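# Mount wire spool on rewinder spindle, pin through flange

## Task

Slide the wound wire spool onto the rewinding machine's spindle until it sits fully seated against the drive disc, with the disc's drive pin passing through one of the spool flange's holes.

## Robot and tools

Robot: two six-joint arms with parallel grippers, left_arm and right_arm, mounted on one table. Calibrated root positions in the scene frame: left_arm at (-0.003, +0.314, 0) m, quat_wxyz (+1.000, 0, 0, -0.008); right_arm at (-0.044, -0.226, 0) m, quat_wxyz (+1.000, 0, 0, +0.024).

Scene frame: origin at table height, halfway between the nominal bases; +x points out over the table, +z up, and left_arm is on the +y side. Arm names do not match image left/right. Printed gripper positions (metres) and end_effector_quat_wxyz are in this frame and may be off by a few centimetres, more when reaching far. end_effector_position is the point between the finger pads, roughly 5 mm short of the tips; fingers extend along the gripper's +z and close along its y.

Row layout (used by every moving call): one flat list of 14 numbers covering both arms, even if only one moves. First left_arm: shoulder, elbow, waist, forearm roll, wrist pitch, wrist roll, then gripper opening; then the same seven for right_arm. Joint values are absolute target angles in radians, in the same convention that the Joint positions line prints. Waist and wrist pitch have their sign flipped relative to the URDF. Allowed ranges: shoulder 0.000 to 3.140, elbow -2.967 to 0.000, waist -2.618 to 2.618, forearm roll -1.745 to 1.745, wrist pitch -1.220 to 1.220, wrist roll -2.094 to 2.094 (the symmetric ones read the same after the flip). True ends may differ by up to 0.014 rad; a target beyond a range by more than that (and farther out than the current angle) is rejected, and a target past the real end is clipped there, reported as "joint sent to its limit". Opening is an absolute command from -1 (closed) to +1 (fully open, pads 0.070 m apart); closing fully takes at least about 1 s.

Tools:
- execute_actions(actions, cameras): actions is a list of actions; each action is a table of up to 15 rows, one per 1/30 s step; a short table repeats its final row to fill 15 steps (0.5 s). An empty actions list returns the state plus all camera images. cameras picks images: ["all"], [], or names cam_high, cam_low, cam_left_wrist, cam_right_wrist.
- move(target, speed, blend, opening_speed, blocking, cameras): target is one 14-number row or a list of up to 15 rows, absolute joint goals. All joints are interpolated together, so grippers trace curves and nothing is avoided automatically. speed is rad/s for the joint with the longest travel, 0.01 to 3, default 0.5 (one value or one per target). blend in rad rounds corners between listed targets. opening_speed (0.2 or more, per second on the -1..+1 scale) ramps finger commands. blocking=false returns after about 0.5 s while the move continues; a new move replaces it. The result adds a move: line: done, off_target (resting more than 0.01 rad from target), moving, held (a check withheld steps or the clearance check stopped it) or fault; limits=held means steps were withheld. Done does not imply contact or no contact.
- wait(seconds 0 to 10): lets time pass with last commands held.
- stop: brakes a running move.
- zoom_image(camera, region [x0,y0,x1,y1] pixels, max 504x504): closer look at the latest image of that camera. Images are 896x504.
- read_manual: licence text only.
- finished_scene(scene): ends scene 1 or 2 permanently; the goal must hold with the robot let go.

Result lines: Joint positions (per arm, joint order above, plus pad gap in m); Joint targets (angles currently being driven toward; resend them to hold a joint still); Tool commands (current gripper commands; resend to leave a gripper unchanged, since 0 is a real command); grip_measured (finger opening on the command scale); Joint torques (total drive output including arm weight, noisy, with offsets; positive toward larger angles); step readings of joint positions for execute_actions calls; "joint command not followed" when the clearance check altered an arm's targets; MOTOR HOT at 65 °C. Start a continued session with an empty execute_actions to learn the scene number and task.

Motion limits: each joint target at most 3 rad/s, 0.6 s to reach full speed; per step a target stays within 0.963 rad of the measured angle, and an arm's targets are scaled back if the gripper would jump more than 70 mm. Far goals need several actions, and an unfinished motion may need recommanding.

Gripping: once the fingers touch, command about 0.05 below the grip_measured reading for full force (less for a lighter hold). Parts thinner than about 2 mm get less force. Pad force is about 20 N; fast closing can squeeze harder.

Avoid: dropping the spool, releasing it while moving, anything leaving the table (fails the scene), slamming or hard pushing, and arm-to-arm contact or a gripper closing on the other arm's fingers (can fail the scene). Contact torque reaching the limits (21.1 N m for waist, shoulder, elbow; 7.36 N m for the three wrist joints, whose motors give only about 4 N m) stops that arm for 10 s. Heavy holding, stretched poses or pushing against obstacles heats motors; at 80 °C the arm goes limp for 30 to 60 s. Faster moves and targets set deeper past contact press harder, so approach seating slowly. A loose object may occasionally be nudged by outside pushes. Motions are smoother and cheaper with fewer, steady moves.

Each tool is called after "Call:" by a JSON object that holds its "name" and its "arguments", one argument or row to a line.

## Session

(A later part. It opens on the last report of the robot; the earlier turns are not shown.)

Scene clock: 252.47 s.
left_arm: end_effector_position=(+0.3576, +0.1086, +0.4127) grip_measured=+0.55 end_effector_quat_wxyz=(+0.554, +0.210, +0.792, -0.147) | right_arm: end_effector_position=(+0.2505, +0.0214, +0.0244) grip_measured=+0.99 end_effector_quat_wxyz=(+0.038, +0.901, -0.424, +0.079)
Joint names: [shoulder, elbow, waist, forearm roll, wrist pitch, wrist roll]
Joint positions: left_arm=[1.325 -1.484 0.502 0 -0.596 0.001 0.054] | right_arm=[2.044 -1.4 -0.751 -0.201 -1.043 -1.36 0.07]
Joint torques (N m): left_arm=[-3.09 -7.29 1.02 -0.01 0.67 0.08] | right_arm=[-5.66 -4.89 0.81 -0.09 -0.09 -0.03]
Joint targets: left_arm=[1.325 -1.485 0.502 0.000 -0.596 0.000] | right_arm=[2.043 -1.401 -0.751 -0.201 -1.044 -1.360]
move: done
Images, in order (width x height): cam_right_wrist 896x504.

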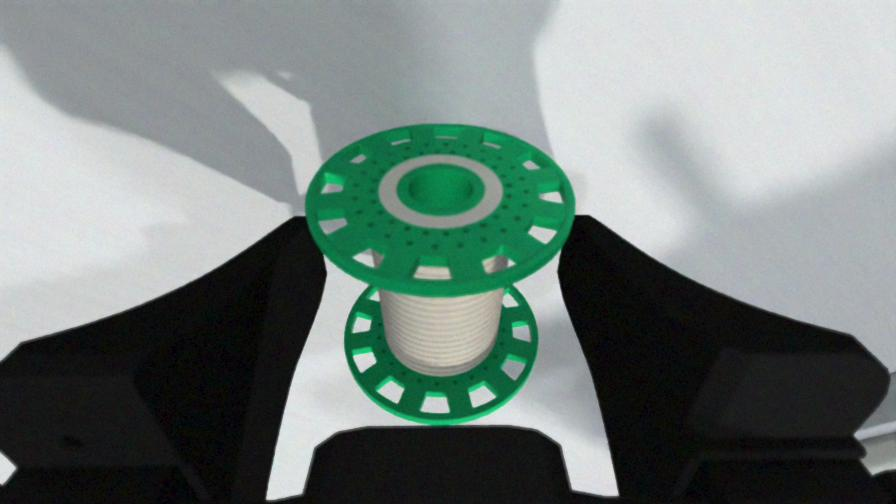

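Call:
{"name": "move", "arguments": {
  "target": [
    [1.3254,-1.4848,0.502,0,-0.596,0,0.55,2.0358,-1.4059,-0.7398,-0.2002,-1.0538,-1.3727,1.0],
    [1.3254,-1.4848,0.502,0,-0.596,0,0.55,2.0358,-1.4059,-0.7398,-0.2002,-1.0538,-1.3727,0.15]
  ],
  "speed": [0.1,0.2],
  "opening_speed": 0.8,
  "cameras": ["cam_right_wrist"]
}}

Scene clock: 266.30 s.
left_arm: end_effector_position=(+0.3576, +0.1086, +0.4127) grip_measured=+0.55 end_effector_quat_wxyz=(+0.554, +0.210, +0.792, -0.147) | right_arm: end_effector_position=(+0.2536, +0.0185, +0.0289) grip_measured=+0.15 end_effector_quat_wxyz=(+0.037, +0.901, -0.424, +0.079)
Joint names: [shoulder, elbow, waist, forearm roll, wrist pitch, wrist roll]
Joint positions: left_arm=[1.325 -1.484 0.502 0 -0.596 0.001 0.054] | right_arm=[2.036 -1.406 -0.74 -0.201 -1.053 -1.372 0.04]
Joint torques (N m): left_arm=[-3.14 -6.51 0.98 0.01 0.61 0.14] | right_arm=[-5.4 -5.1 0.17 -0.05 0.18 -0.01]
Joint targets: left_arm=[1.325 -1.485 0.502 0.000 -0.596 0.000] | right_arm=[2.036 -1.406 -0.740 -0.200 -1.054 -1.373]
move: done
Images, in order (width x height): cam_right_wrist 896x504.

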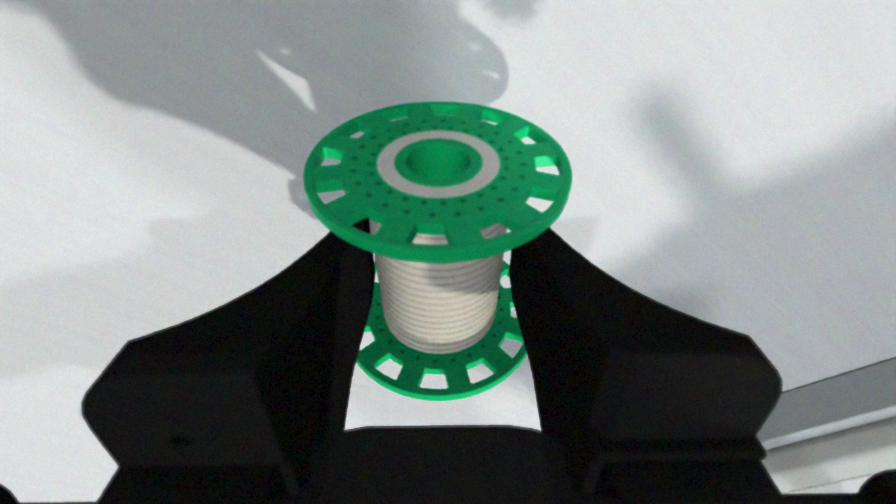

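Call:
{"name": "move", "arguments": {
  "target": [1.3254,-1.4848,0.502,0,-0.596,0,0.55,2.0358,-1.4059,-0.7398,-0.2002,-1.0538,-1.3727,-0.15],
  "speed": 0.2,
  "opening_speed": 0.5,
  "cameras": ["cam_right_wrist"]
}}

Call:
{"name": "zoom_image", "arguments": {
  "camera": "cam_right_wrist",
  "region": [280, 80, 600, 420]
}}

Scene clock: 268.37 s.
left_arm: end_effector_position=(+0.3576, +0.1086, +0.4127) grip_measured=+0.55 end_effector_quat_wxyz=(+0.554, +0.210, +0.792, -0.147) | right_arm: end_effector_position=(+0.2536, +0.0185, +0.0289) grip_measured=-0.01 end_effector_quat_wxyz=(+0.037, +0.901, -0.424, +0.079)
Joint names: [shoulder, elbow, waist, forearm roll, wrist pitch, wrist roll]
Joint positions: left_arm=[1.325 -1.484 0.502 0 -0.596 0.001 0.054] | right_arm=[2.036 -1.406 -0.74 -0.201 -1.053 -1.372 0.035]
Joint torques (N m): left_arm=[-3.19 -6.2 0.96 0 0.61 0.16] | right_arm=[-4.98 -4.39 0.05 -0.1 0.13 -0.04]
Joint targets: left_arm=[1.325 -1.485 0.502 0.000 -0.596 0.000] | right_arm=[2.036 -1.406 -0.740 -0.200 -1.054 -1.373]
move: done
Images, in order (width x height): cam_right_wrist 896x504.

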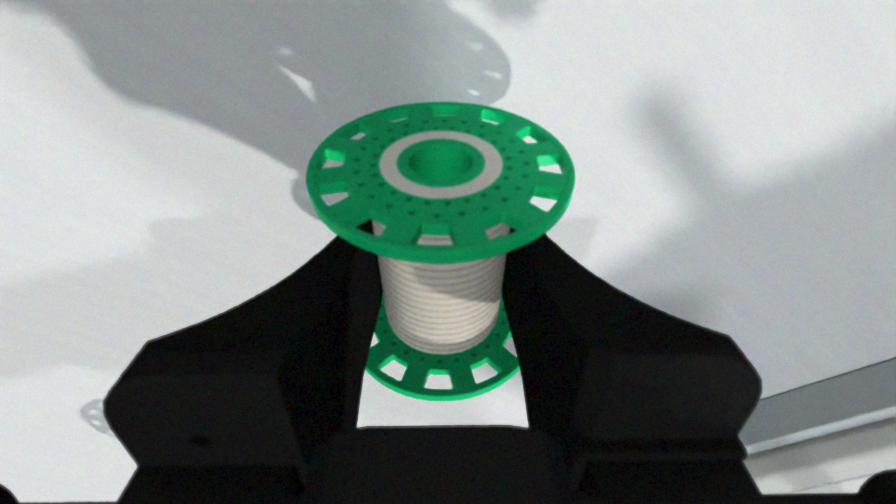

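Scaled by 1.482 from the camera's 896x504 image, which has a finer 1280x720 frame.

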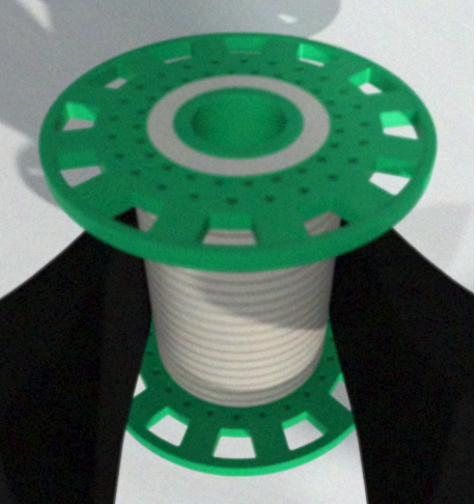

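Call:
{"name": "move", "arguments": {
  "target": [
    [1.3254,-1.4848,0.502,0,-0.596,0,0.55,1.76,-1.40,-0.72,-0.2,-1.15,-1.36,-0.15],
    [1.3254,-1.4848,0.502,0,-0.596,0,0.55,1.6,-1.2,0.1,-0.2,-1.0,-1.35,-0.15],
    [1.3254,-1.4848,0.502,0,-0.596,0,0.55,1.6,-1.2,0.1,-0.8,0,-0.9,-0.15],
    [1.3254,-1.4848,0.502,0,-0.596,0,0.55,1.6,-1.2,0.1,-1.3,1.12,-0.6,-0.15],
    [1.3254,-1.4848,0.502,0,-0.596,0,0.55,1.9657,-1.2995,-0.1896,-1.2489,1.1201,-0.6534,-0.15]
  ],
  "speed": [0.35,0.8,0.8,0.8,0.4],
  "blend": [0.1,0.15,0.15,0.1,0],
  "cameras": ["all"]
}}

Scene clock: 289.73 s.
left_arm: end_effector_position=(+0.3576, +0.1086, +0.4127) grip_measured=+0.55 end_effector_quat_wxyz=(+0.554, +0.210, +0.792, -0.147) | right_arm: end_effector_position=(+0.3796, +0.0712, +0.2493) grip_measured=-0.01 end_effector_quat_wxyz=(+0.698, -0.699, +0.110, -0.109)
Joint names: [shoulder, elbow, waist, forearm roll, wrist pitch, wrist roll]
Joint positions: left_arm=[1.325 -1.484 0.502 0 -0.596 0.001 0.054] | right_arm=[1.967 -1.3 -0.19 -1.249 1.12 -0.653 0.035]
Joint torques (N m): left_arm=[-3.31 -6.39 0.8 -0.09 0.65 0.23] | right_arm=[-6.91 -6.97 1.37 1.3 1.17 0.02]
Joint targets: left_arm=[1.325 -1.485 0.502 0.000 -0.596 0.000] | right_arm=[1.966 -1.299 -0.190 -1.249 1.120 -0.653]
move: done

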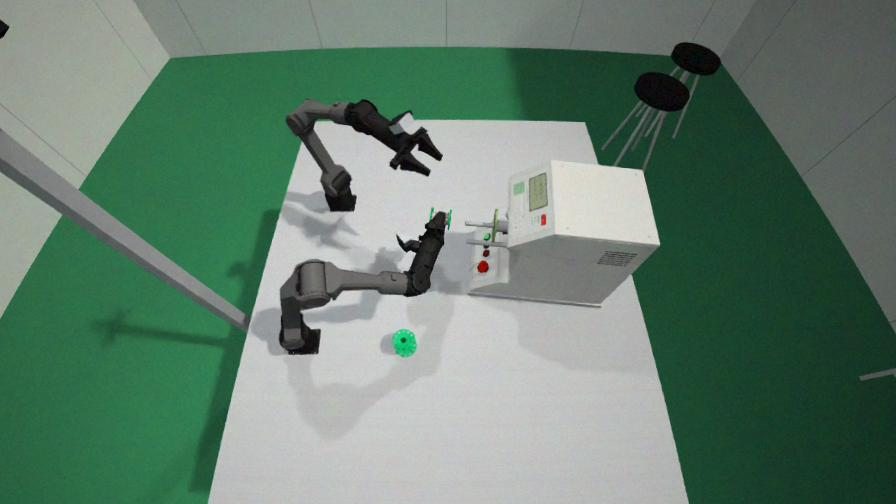

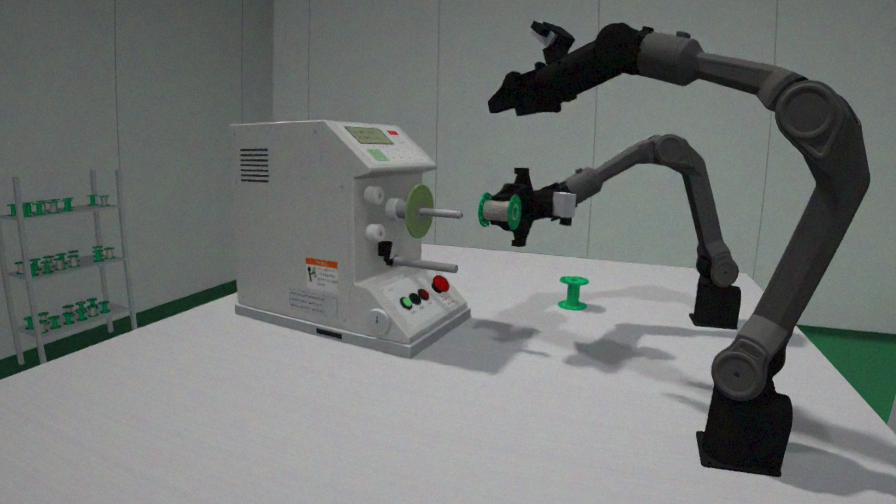

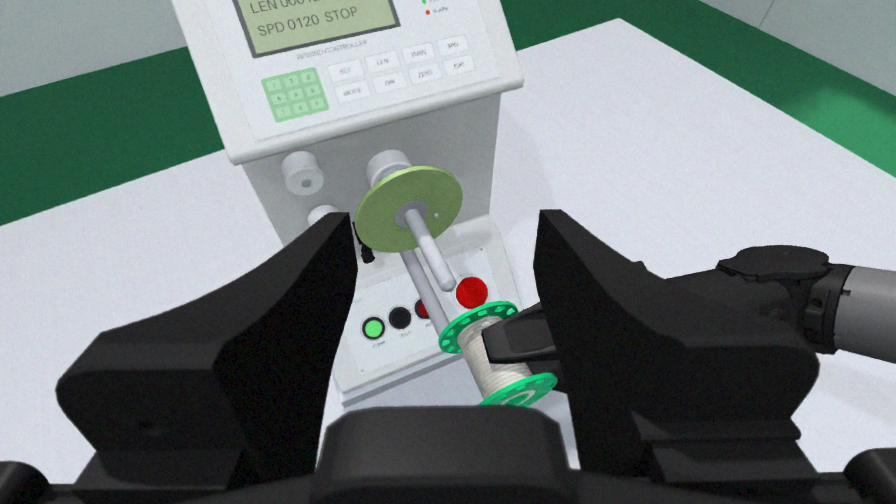

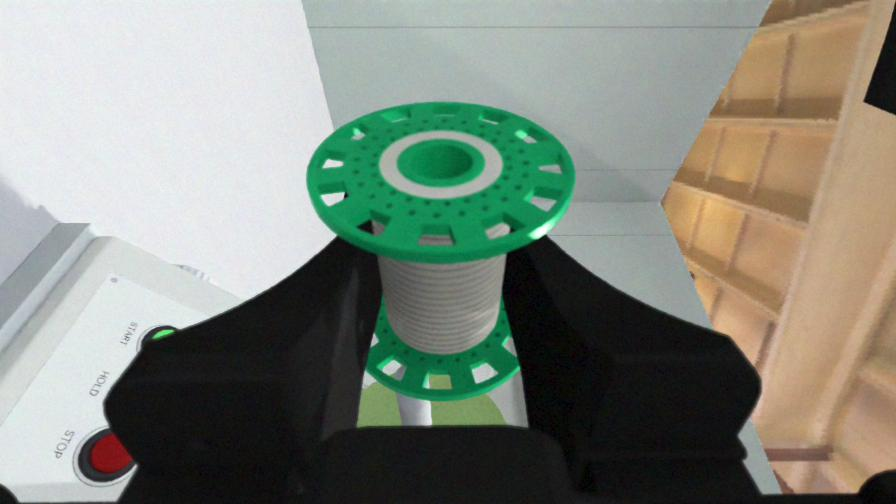

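Call:
{"name": "zoom_image", "arguments": {
  "camera": "cam_left_wrist",
  "region": [340, 150, 580, 410]
}}

Call:
{"name": "zoom_image", "arguments": {
  "camera": "cam_low",
  "region": [360, 150, 600, 290]
}}

Call:
{"name": "zoom_image", "arguments": {
  "camera": "cam_right_wrist",
  "region": [290, 90, 610, 430]
}}

Call:
{"name": "zoom_image", "arguments": {
  "camera": "cam_high",
  "region": [380, 170, 560, 310]
}}

Scaled by 1.938 from the camera's 896x504 image, which has a finer 1280x720 frame.

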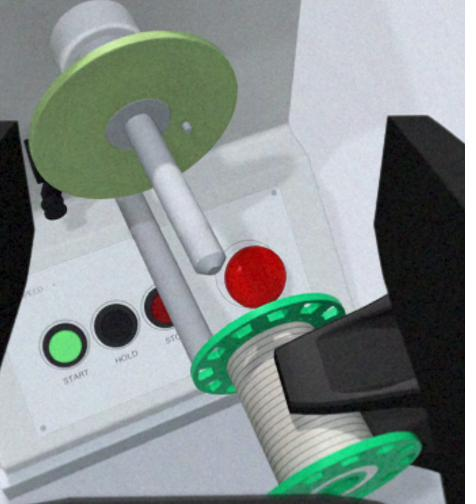

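Scaled by 2.100 from the camera's 896x504 image, which has a finer 1280x720 frame.

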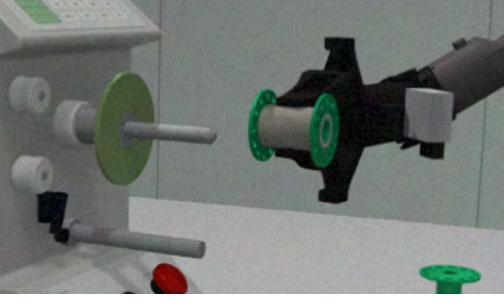

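Scaled by 1.482 from the camera's 896x504 image, which has a finer 1280x720 frame.

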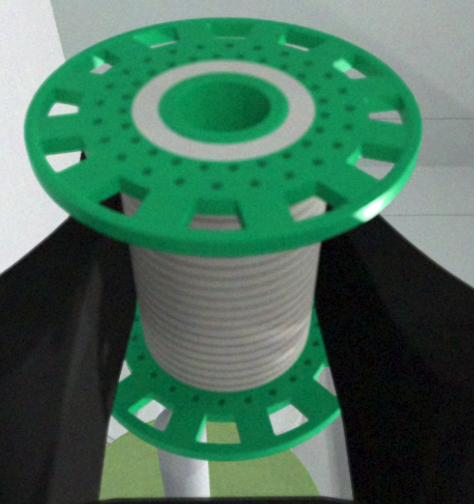

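Scaled by 2.800 from the camera's 896x504 image, which has a finer 1280x720 frame.

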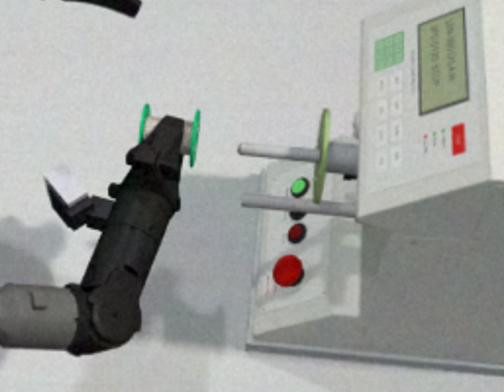

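Call:
{"name": "zoom_image", "arguments": {
  "camera": "cam_left_wrist",
  "region": [395, 195, 525, 345]
}}

Call:
{"name": "zoom_image", "arguments": {
  "camera": "cam_low",
  "region": [405, 185, 535, 245]
}}

Scaled by 3.360 from the camera's 896x504 image, which has a finer 1280x720 frame.

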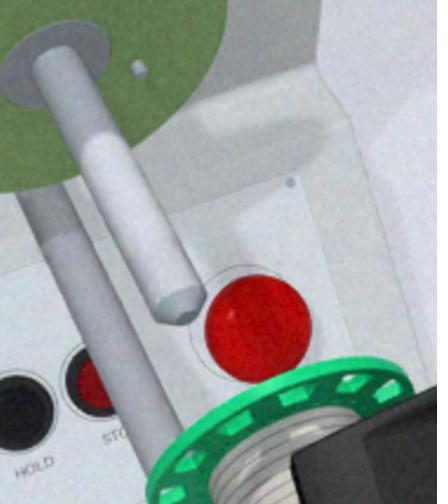

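Scaled by 3.877 from the camera's 896x504 image, which has a finer 1280x720 frame.

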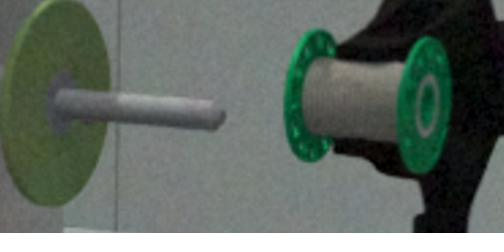

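Call:
{"name": "move", "arguments": {
  "target": [1.3254,-1.4848,0.502,0,-0.736,0,0.55,2.0466,-1.4557,-0.1671,-1.3967,1.1129,-0.5390,-0.15],
  "speed": 0.2,
  "cameras": ["all"]
}}

Call:
{"name": "zoom_image", "arguments": {
  "camera": "cam_left_wrist",
  "region": [370, 100, 570, 360]
}}

Call:
{"name": "zoom_image", "arguments": {
  "camera": "cam_low",
  "region": [400, 180, 530, 250]
}}

Call:
{"name": "zoom_image", "arguments": {
  "camera": "cam_high",
  "region": [420, 195, 510, 255]
}}

Scene clock: 335.23 s.
left_arm: end_effector_position=(+0.3465, +0.1148, +0.3843) grip_measured=+0.55 end_effector_quat_wxyz=(+0.497, +0.219, +0.829, -0.132) | right_arm: end_effector_position=(+0.3993, +0.0710, +0.2374) grip_measured=-0.01 end_effector_quat_wxyz=(+0.673, -0.728, +0.093, -0.095)
Joint names: [shoulder, elbow, waist, forearm roll, wrist pitch, wrist roll]
Joint positions: left_arm=[1.325 -1.484 0.502 0 -0.736 0.001 0.054] | right_arm=[2.047 -1.457 -0.167 -1.397 1.113 -0.538 0.035]
Joint torques (N m): left_arm=[-3.37 -6.7 0.74 -0.1 0.7 0.23] | right_arm=[-6.68 -5.82 0.63 1.55 0.96 -0.11]
Motor temperatures (°C): left_arm=[32 32 34 34 34 29] | right_arm=[43 32 29 36 39 28]
Joint targets: left_arm=[1.325 -1.485 0.502 0.000 -0.736 0.000] | right_arm=[2.047 -1.456 -0.167 -1.397 1.113 -0.539]
move: done

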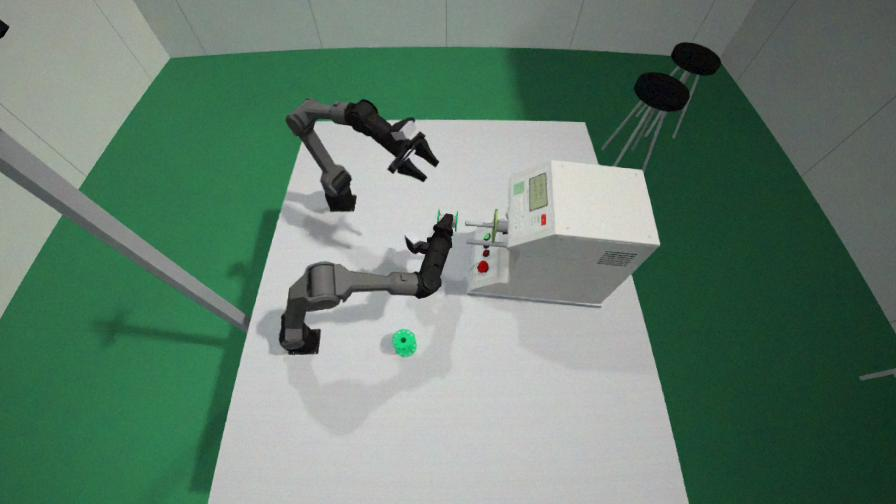

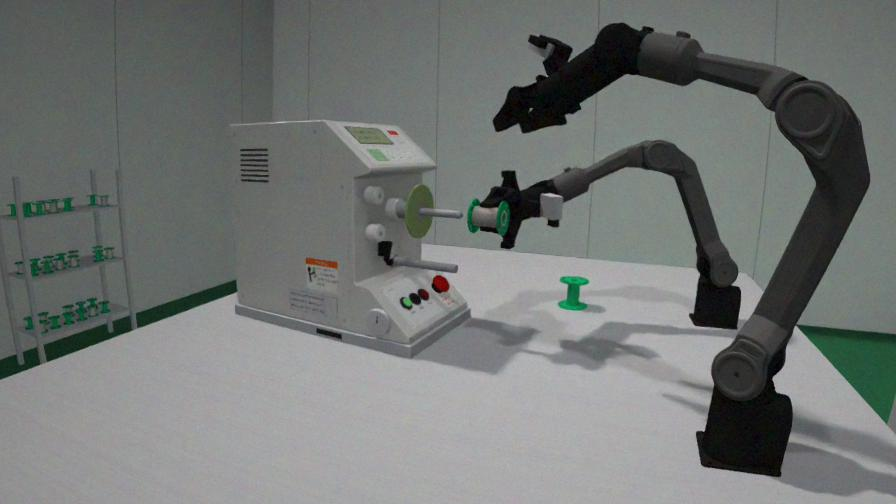

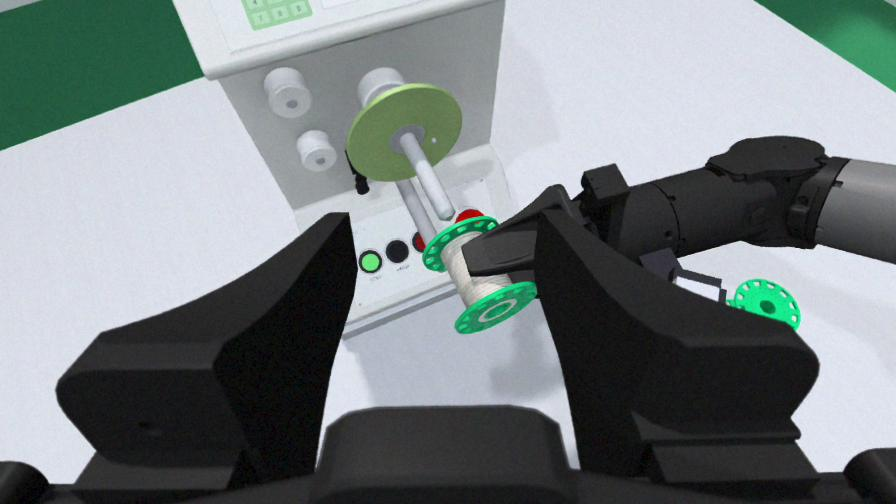

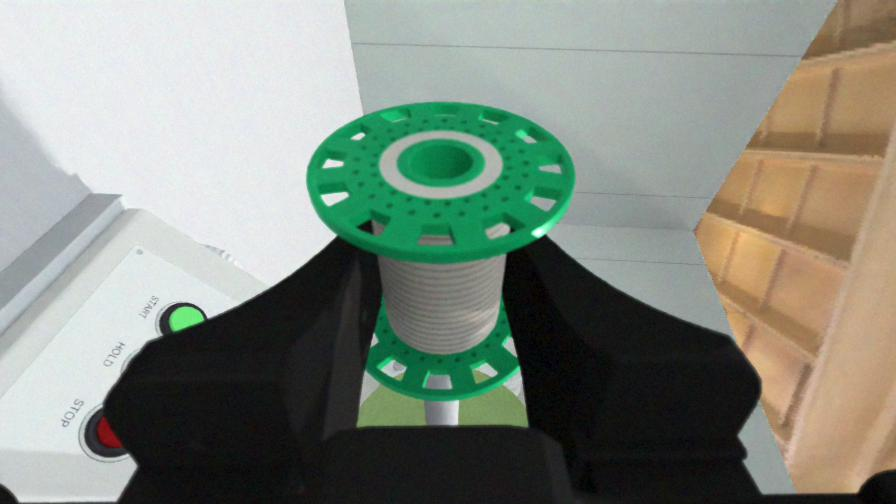

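Scaled by 1.938 from the camera's 896x504 image, which has a finer 1280x720 frame.

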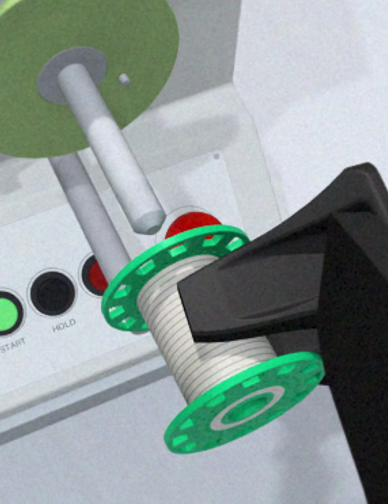

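Scaled by 3.877 from the camera's 896x504 image, which has a finer 1280x720 frame.

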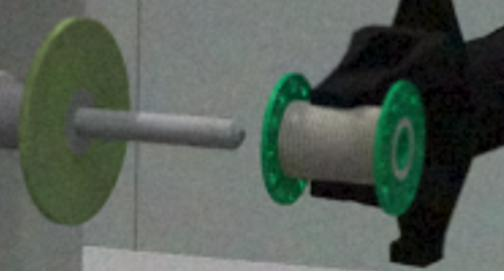

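Scaled by 5.600 from the camera's 896x504 image, which has a finer 1280x720 frame.

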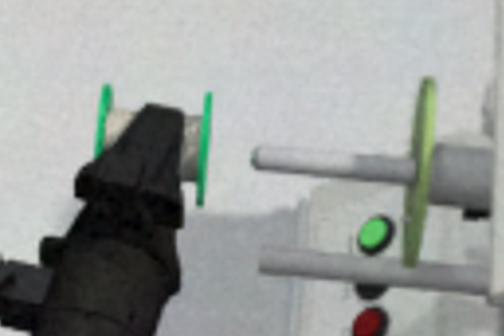

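Call:
{"name": "zoom_image", "arguments": {
  "camera": "cam_right_wrist",
  "region": [350, 300, 540, 430]
}}

Call:
{"name": "zoom_image", "arguments": {
  "camera": "cam_left_wrist",
  "region": [375, 105, 465, 225]
}}

Scaled by 2.653 from the camera's 896x504 image, which has a finer 1280x720 frame.

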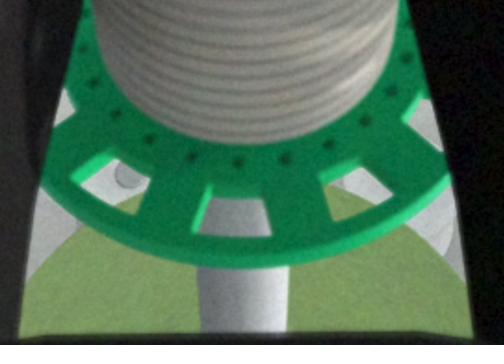

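Scaled by 4.200 from the camera's 896x504 image, which has a finer 1280x720 frame.

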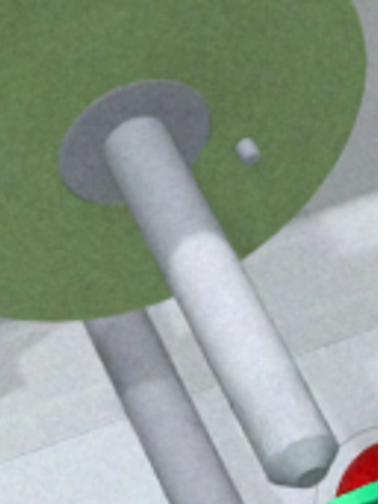

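Call:
{"name": "zoom_image", "arguments": {
  "camera": "cam_right_wrist",
  "region": [370, 120, 510, 205]
}}

Scaled by 3.600 from the camera's 896x504 image, which has a finer 1280x720 frame.

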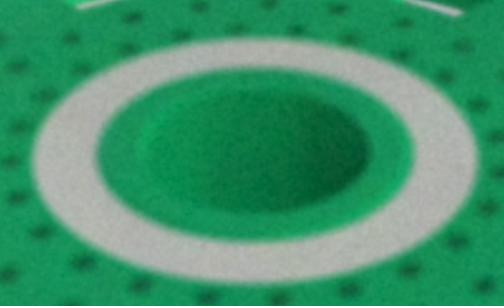

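Call:
{"name": "move", "arguments": {
  "target": [1.3254,-1.4848,0.502,0,-0.736,0,0.55,2.1010,-1.5525,-0.1528,-1.4137,1.0995,-0.4933,-0.15],
  "speed": 0.12,
  "cameras": ["all"]
}}

Call:
{"name": "zoom_image", "arguments": {
  "camera": "cam_left_wrist",
  "region": [390, 120, 540, 300]
}}

Call:
{"name": "zoom_image", "arguments": {
  "camera": "cam_low",
  "region": [400, 180, 530, 250]
}}

Call:
{"name": "zoom_image", "arguments": {
  "camera": "cam_right_wrist",
  "region": [350, 300, 540, 430]
}}

Call:
{"name": "zoom_image", "arguments": {
  "camera": "cam_high",
  "region": [430, 200, 510, 250]
}}

Scene clock: 356.13 s.
left_arm: end_effector_position=(+0.3465, +0.1148, +0.3843) grip_measured=+0.55 end_effector_quat_wxyz=(+0.497, +0.219, +0.829, -0.132) | right_arm: end_effector_position=(+0.4213, +0.0674, +0.2381) grip_measured=-0.01 end_effector_quat_wxyz=(+0.672, -0.727, +0.101, -0.102)
Joint names: [shoulder, elbow, waist, forearm roll, wrist pitch, wrist roll]
Joint positions: left_arm=[1.325 -1.484 0.502 0 -0.736 0.001 0.054] | right_arm=[2.101 -1.553 -0.153 -1.413 1.099 -0.493 0.035]
Joint torques (N m): left_arm=[-3.43 -6.88 0.7 -0.08 0.67 0.23] | right_arm=[-6.77 -6.38 0.77 1.4 0.89 -0.08]
Joint targets: left_arm=[1.325 -1.485 0.502 0.000 -0.736 0.000] | right_arm=[2.101 -1.553 -0.153 -1.414 1.100 -0.493]
move: done

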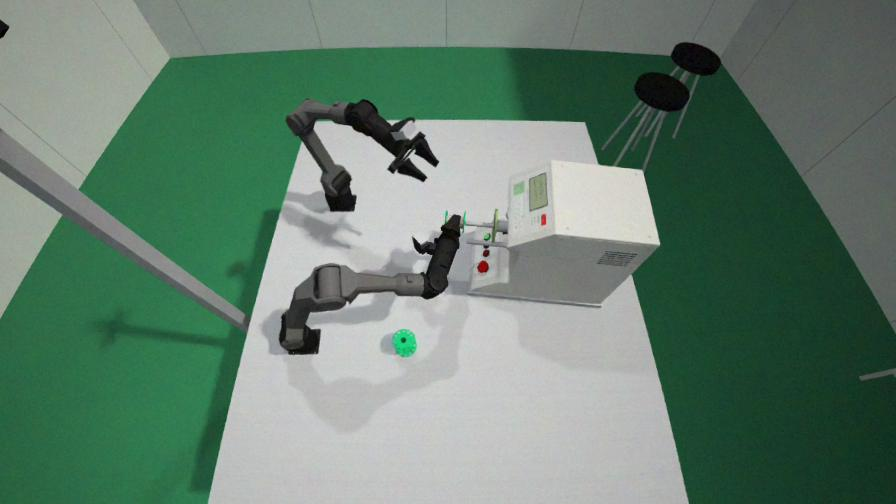

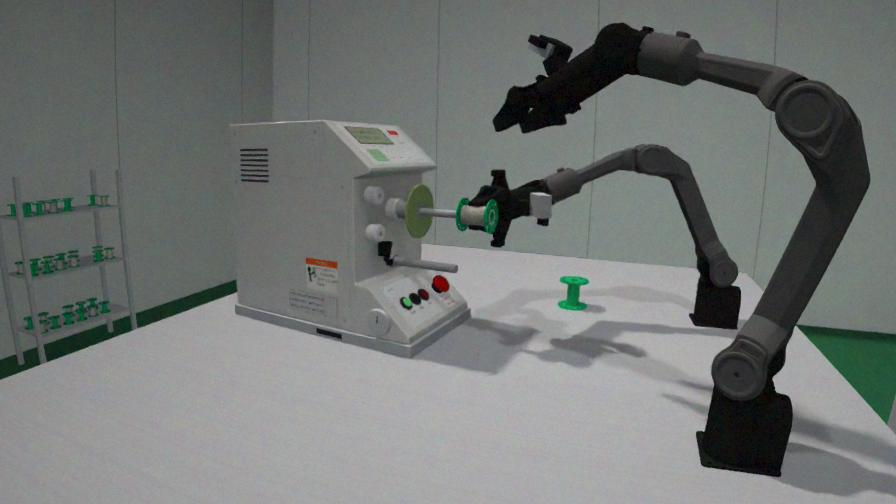

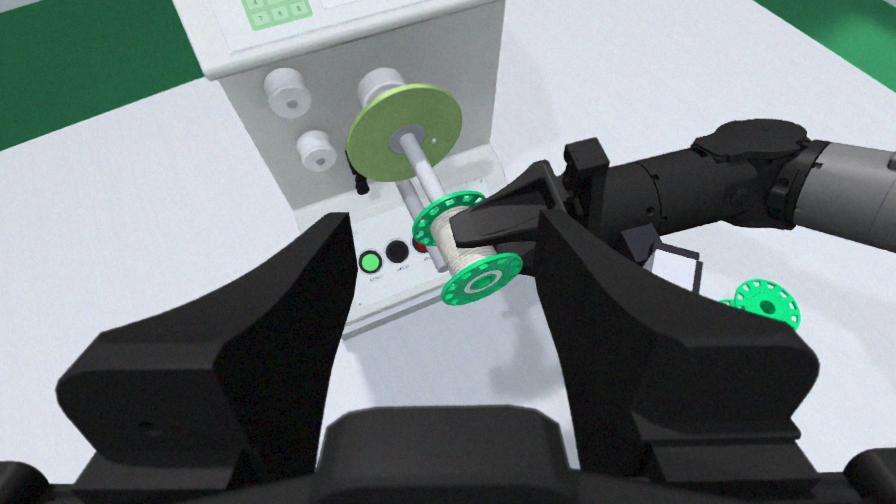

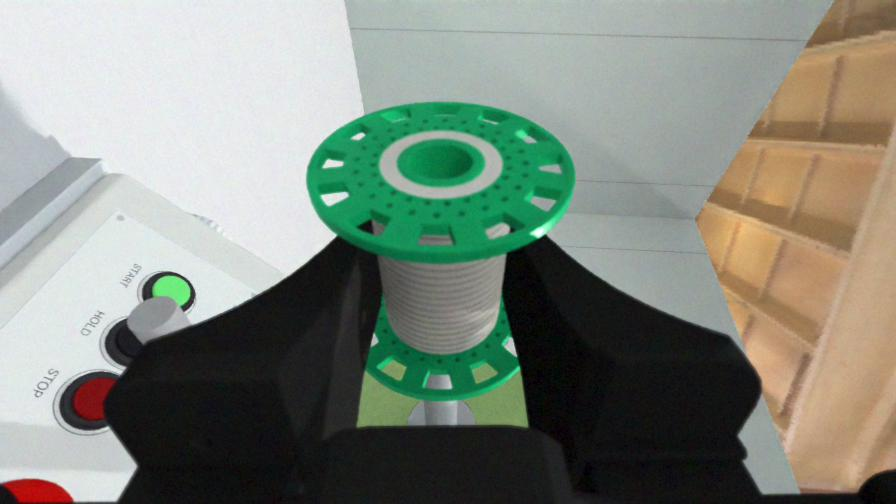

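Scaled by 2.800 from the camera's 896x504 image, which has a finer 1280x720 frame.

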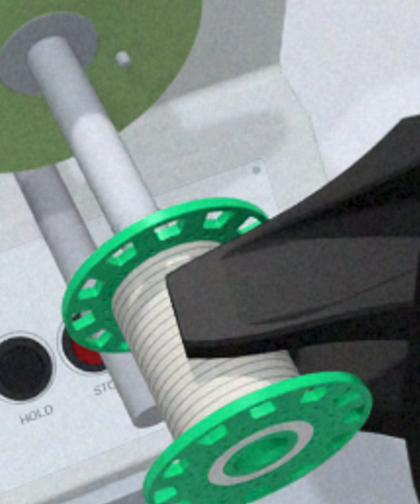

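Scaled by 3.877 from the camera's 896x504 image, which has a finer 1280x720 frame.

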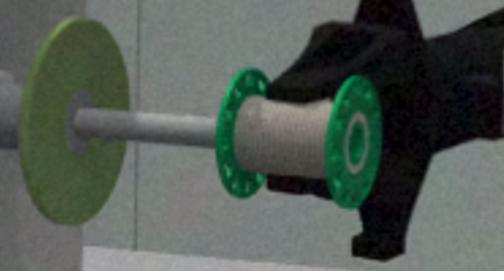

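Scaled by 2.653 from the camera's 896x504 image, which has a finer 1280x720 frame.

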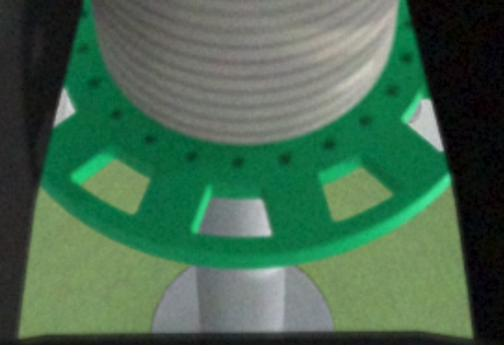

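Scaled by 6.300 from the camera's 896x504 image, which has a finer 1280x720 frame.

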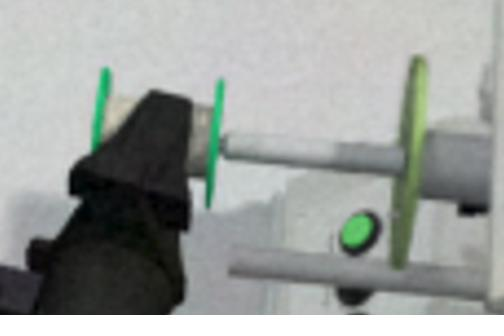

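Call:
{"name": "zoom_image", "arguments": {
  "camera": "cam_left_wrist",
  "region": [395, 125, 495, 235]
}}

Call:
{"name": "zoom_image", "arguments": {
  "camera": "cam_left_wrist",
  "region": [405, 180, 530, 310]
}}

Scaled by 4.582 from the camera's 896x504 image, which has a finer 1280x720 frame.

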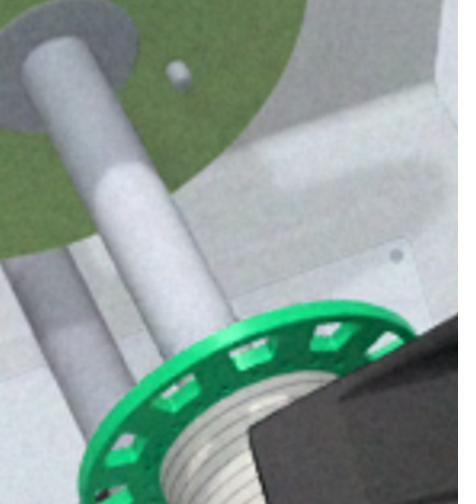

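Scaled by 3.877 from the camera's 896x504 image, which has a finer 1280x720 frame.

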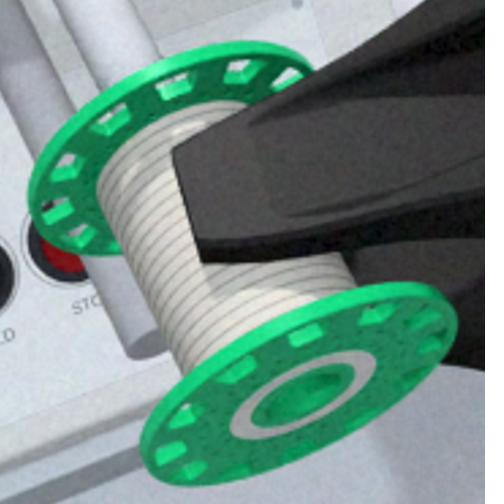

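Call:
{"name": "zoom_image", "arguments": {
  "camera": "cam_low",
  "region": [415, 190, 505, 245]
}}

Scaled by 5.600 from the camera's 896x504 image, which has a finer 1280x720 frame.

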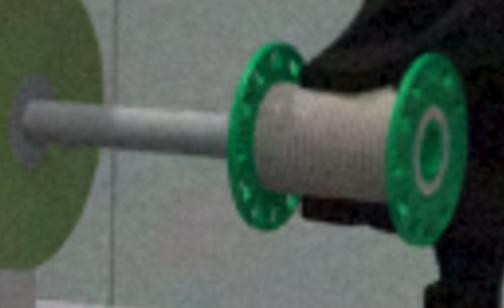

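Call:
{"name": "move", "arguments": {
  "target": [1.3254,-1.4848,0.502,0,-0.736,0,0.55,2.1590,-1.6540,-0.1409,-1.4463,1.1135,-0.4420,-0.15],
  "speed": 0.12,
  "cameras": ["cam_low", "cam_left_wrist", "cam_right_wrist"]
}}

Scene clock: 383.07 s.
left_arm: end_effector_position=(+0.3465, +0.1148, +0.3843) grip_measured=+0.55 end_effector_quat_wxyz=(+0.497, +0.219, +0.829, -0.132) | right_arm: end_effector_position=(+0.4359, +0.0670, +0.2371) grip_measured=-0.01 end_effector_quat_wxyz=(-0.672, +0.728, -0.097, +0.098)
Joint names: [shoulder, elbow, waist, forearm roll, wrist pitch, wrist roll]
Joint positions: left_arm=[1.325 -1.484 0.502 0 -0.736 0.001 0.054] | right_arm=[2.16 -1.655 -0.142 -1.447 1.113 -0.442 0.035]
Joint torques (N m): left_arm=[-3.49 -7.12 0.65 -0.08 0.62 0.23] | right_arm=[-8.64 -7.86 5.12 2.36 0.73 -0.14]
Joint targets: left_arm=[1.325 -1.485 0.502 0.000 -0.736 0.000] | right_arm=[2.159 -1.654 -0.141 -1.446 1.114 -0.442]
move: done
Images, in order (width x height): cam_low 896x504, cam_left_wrist 896x504, cam_right_wrist 896x504.

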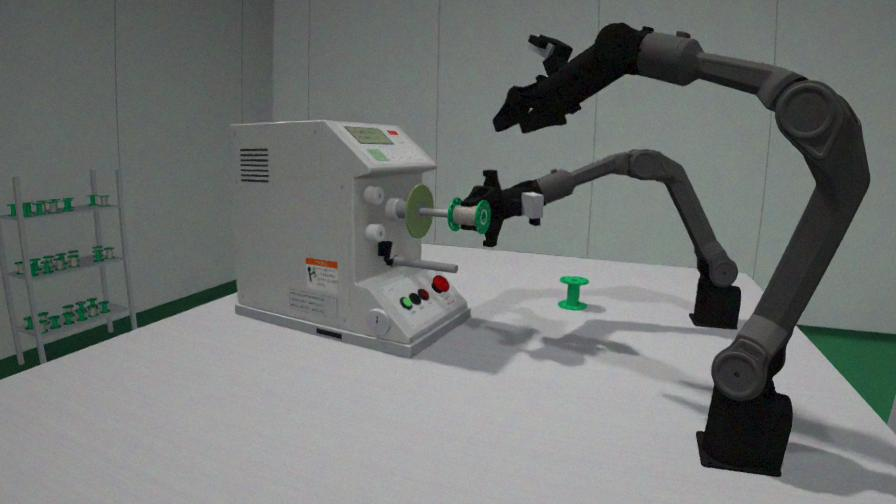

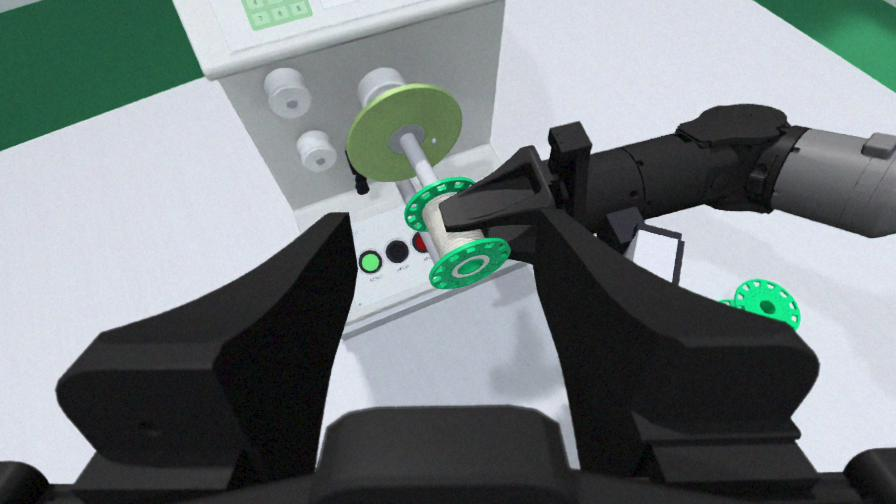

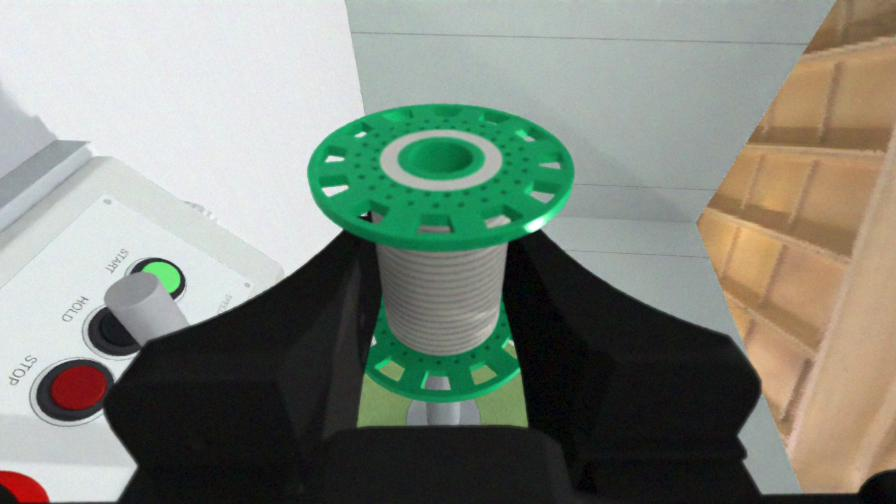

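Call:
{"name": "zoom_image", "arguments": {
  "camera": "cam_left_wrist",
  "region": [340, 70, 540, 300]
}}

Call:
{"name": "zoom_image", "arguments": {
  "camera": "cam_low",
  "region": [395, 175, 505, 245]
}}

Scaled by 2.191 from the camera's 896x504 image, which has a finer 1280x720 frame.

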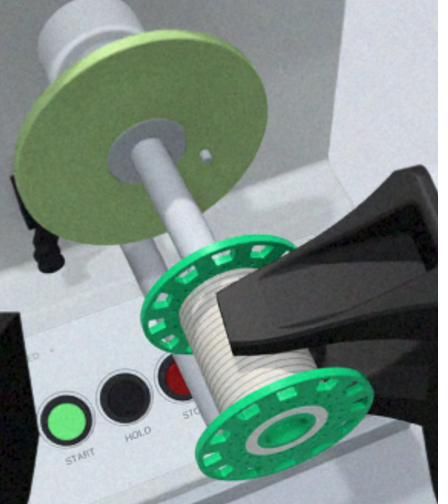

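Scaled by 4.582 from the camera's 896x504 image, which has a finer 1280x720 frame.

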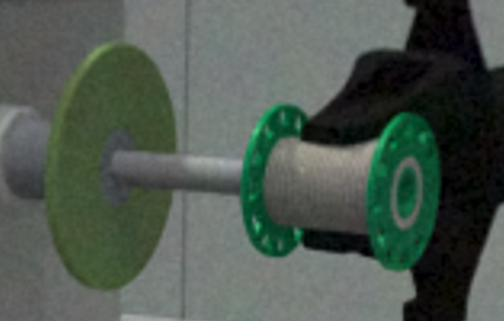

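Call:
{"name": "move", "arguments": {
  "target": [
    [1.3254,-1.4848,0.502,0,-0.736,0,0.55,2.1600,-1.6542,-0.1420,-1.4453,1.1125,-0.4430,-0.15],
    [1.3254,-1.4848,0.502,0,-0.736,0,0.55,2.2046,-1.7350,-0.1338,-1.4666,1.1161,-0.4021,-0.15]
  ],
  "speed": 0.12,
  "cameras": ["cam_low", "cam_left_wrist"]
}}

Scene clock: 409.20 s.
left_arm: end_effector_position=(+0.3465, +0.1148, +0.3843) grip_measured=+0.55 end_effector_quat_wxyz=(+0.497, +0.219, +0.829, -0.132) | right_arm: end_effector_position=(+0.4493, +0.0653, +0.2374) grip_measured=-0.01 end_effector_quat_wxyz=(+0.672, -0.727, +0.097, -0.100)
Joint names: [shoulder, elbow, waist, forearm roll, wrist pitch, wrist roll]
Joint positions: left_arm=[1.325 -1.484 0.502 0 -0.736 0.001 0.054] | right_arm=[2.205 -1.736 -0.133 -1.466 1.114 -0.402 0.035]
Joint torques (N m): left_arm=[-3.64 -7.8 0.5 -0.04 0.6 0.22] | right_arm=[-9.81 -10.94 -2.44 4.52 0.14 -0.17]
Motor temperatures (°C): left_arm=[32 32 34 34 34 29] | right_arm=[51 35 30 56 41 28]
Joint targets: left_arm=[1.325 -1.485 0.502 0.000 -0.736 0.000] | right_arm=[2.205 -1.735 -0.134 -1.467 1.116 -0.402]
move: done
Images, in order (width x height): cam_low 896x504, cam_left_wrist 896x504.

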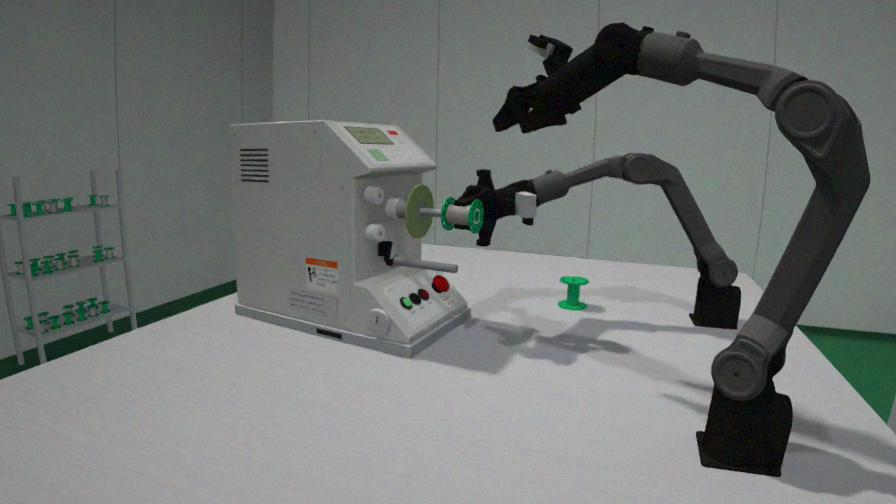

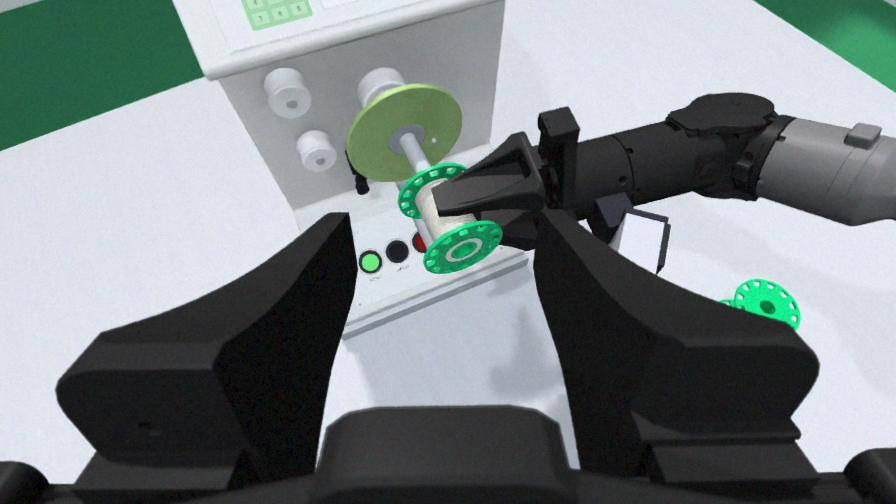

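Call:
{"name": "zoom_image", "arguments": {
  "camera": "cam_low",
  "region": [395, 175, 505, 245]
}}

Call:
{"name": "zoom_image", "arguments": {
  "camera": "cam_left_wrist",
  "region": [380, 100, 520, 290]
}}

Scaled by 4.582 from the camera's 896x504 image, which has a finer 1280x720 frame.

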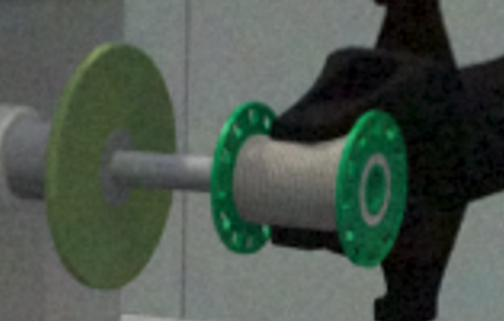

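Scaled by 2.653 from the camera's 896x504 image, which has a finer 1280x720 frame.

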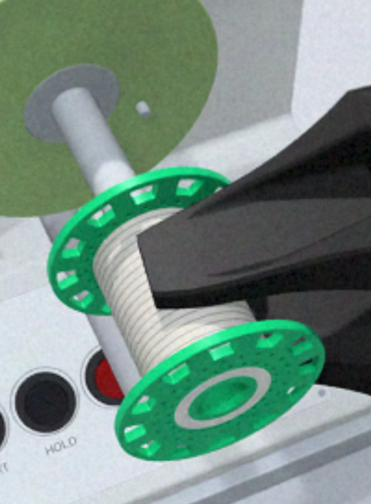

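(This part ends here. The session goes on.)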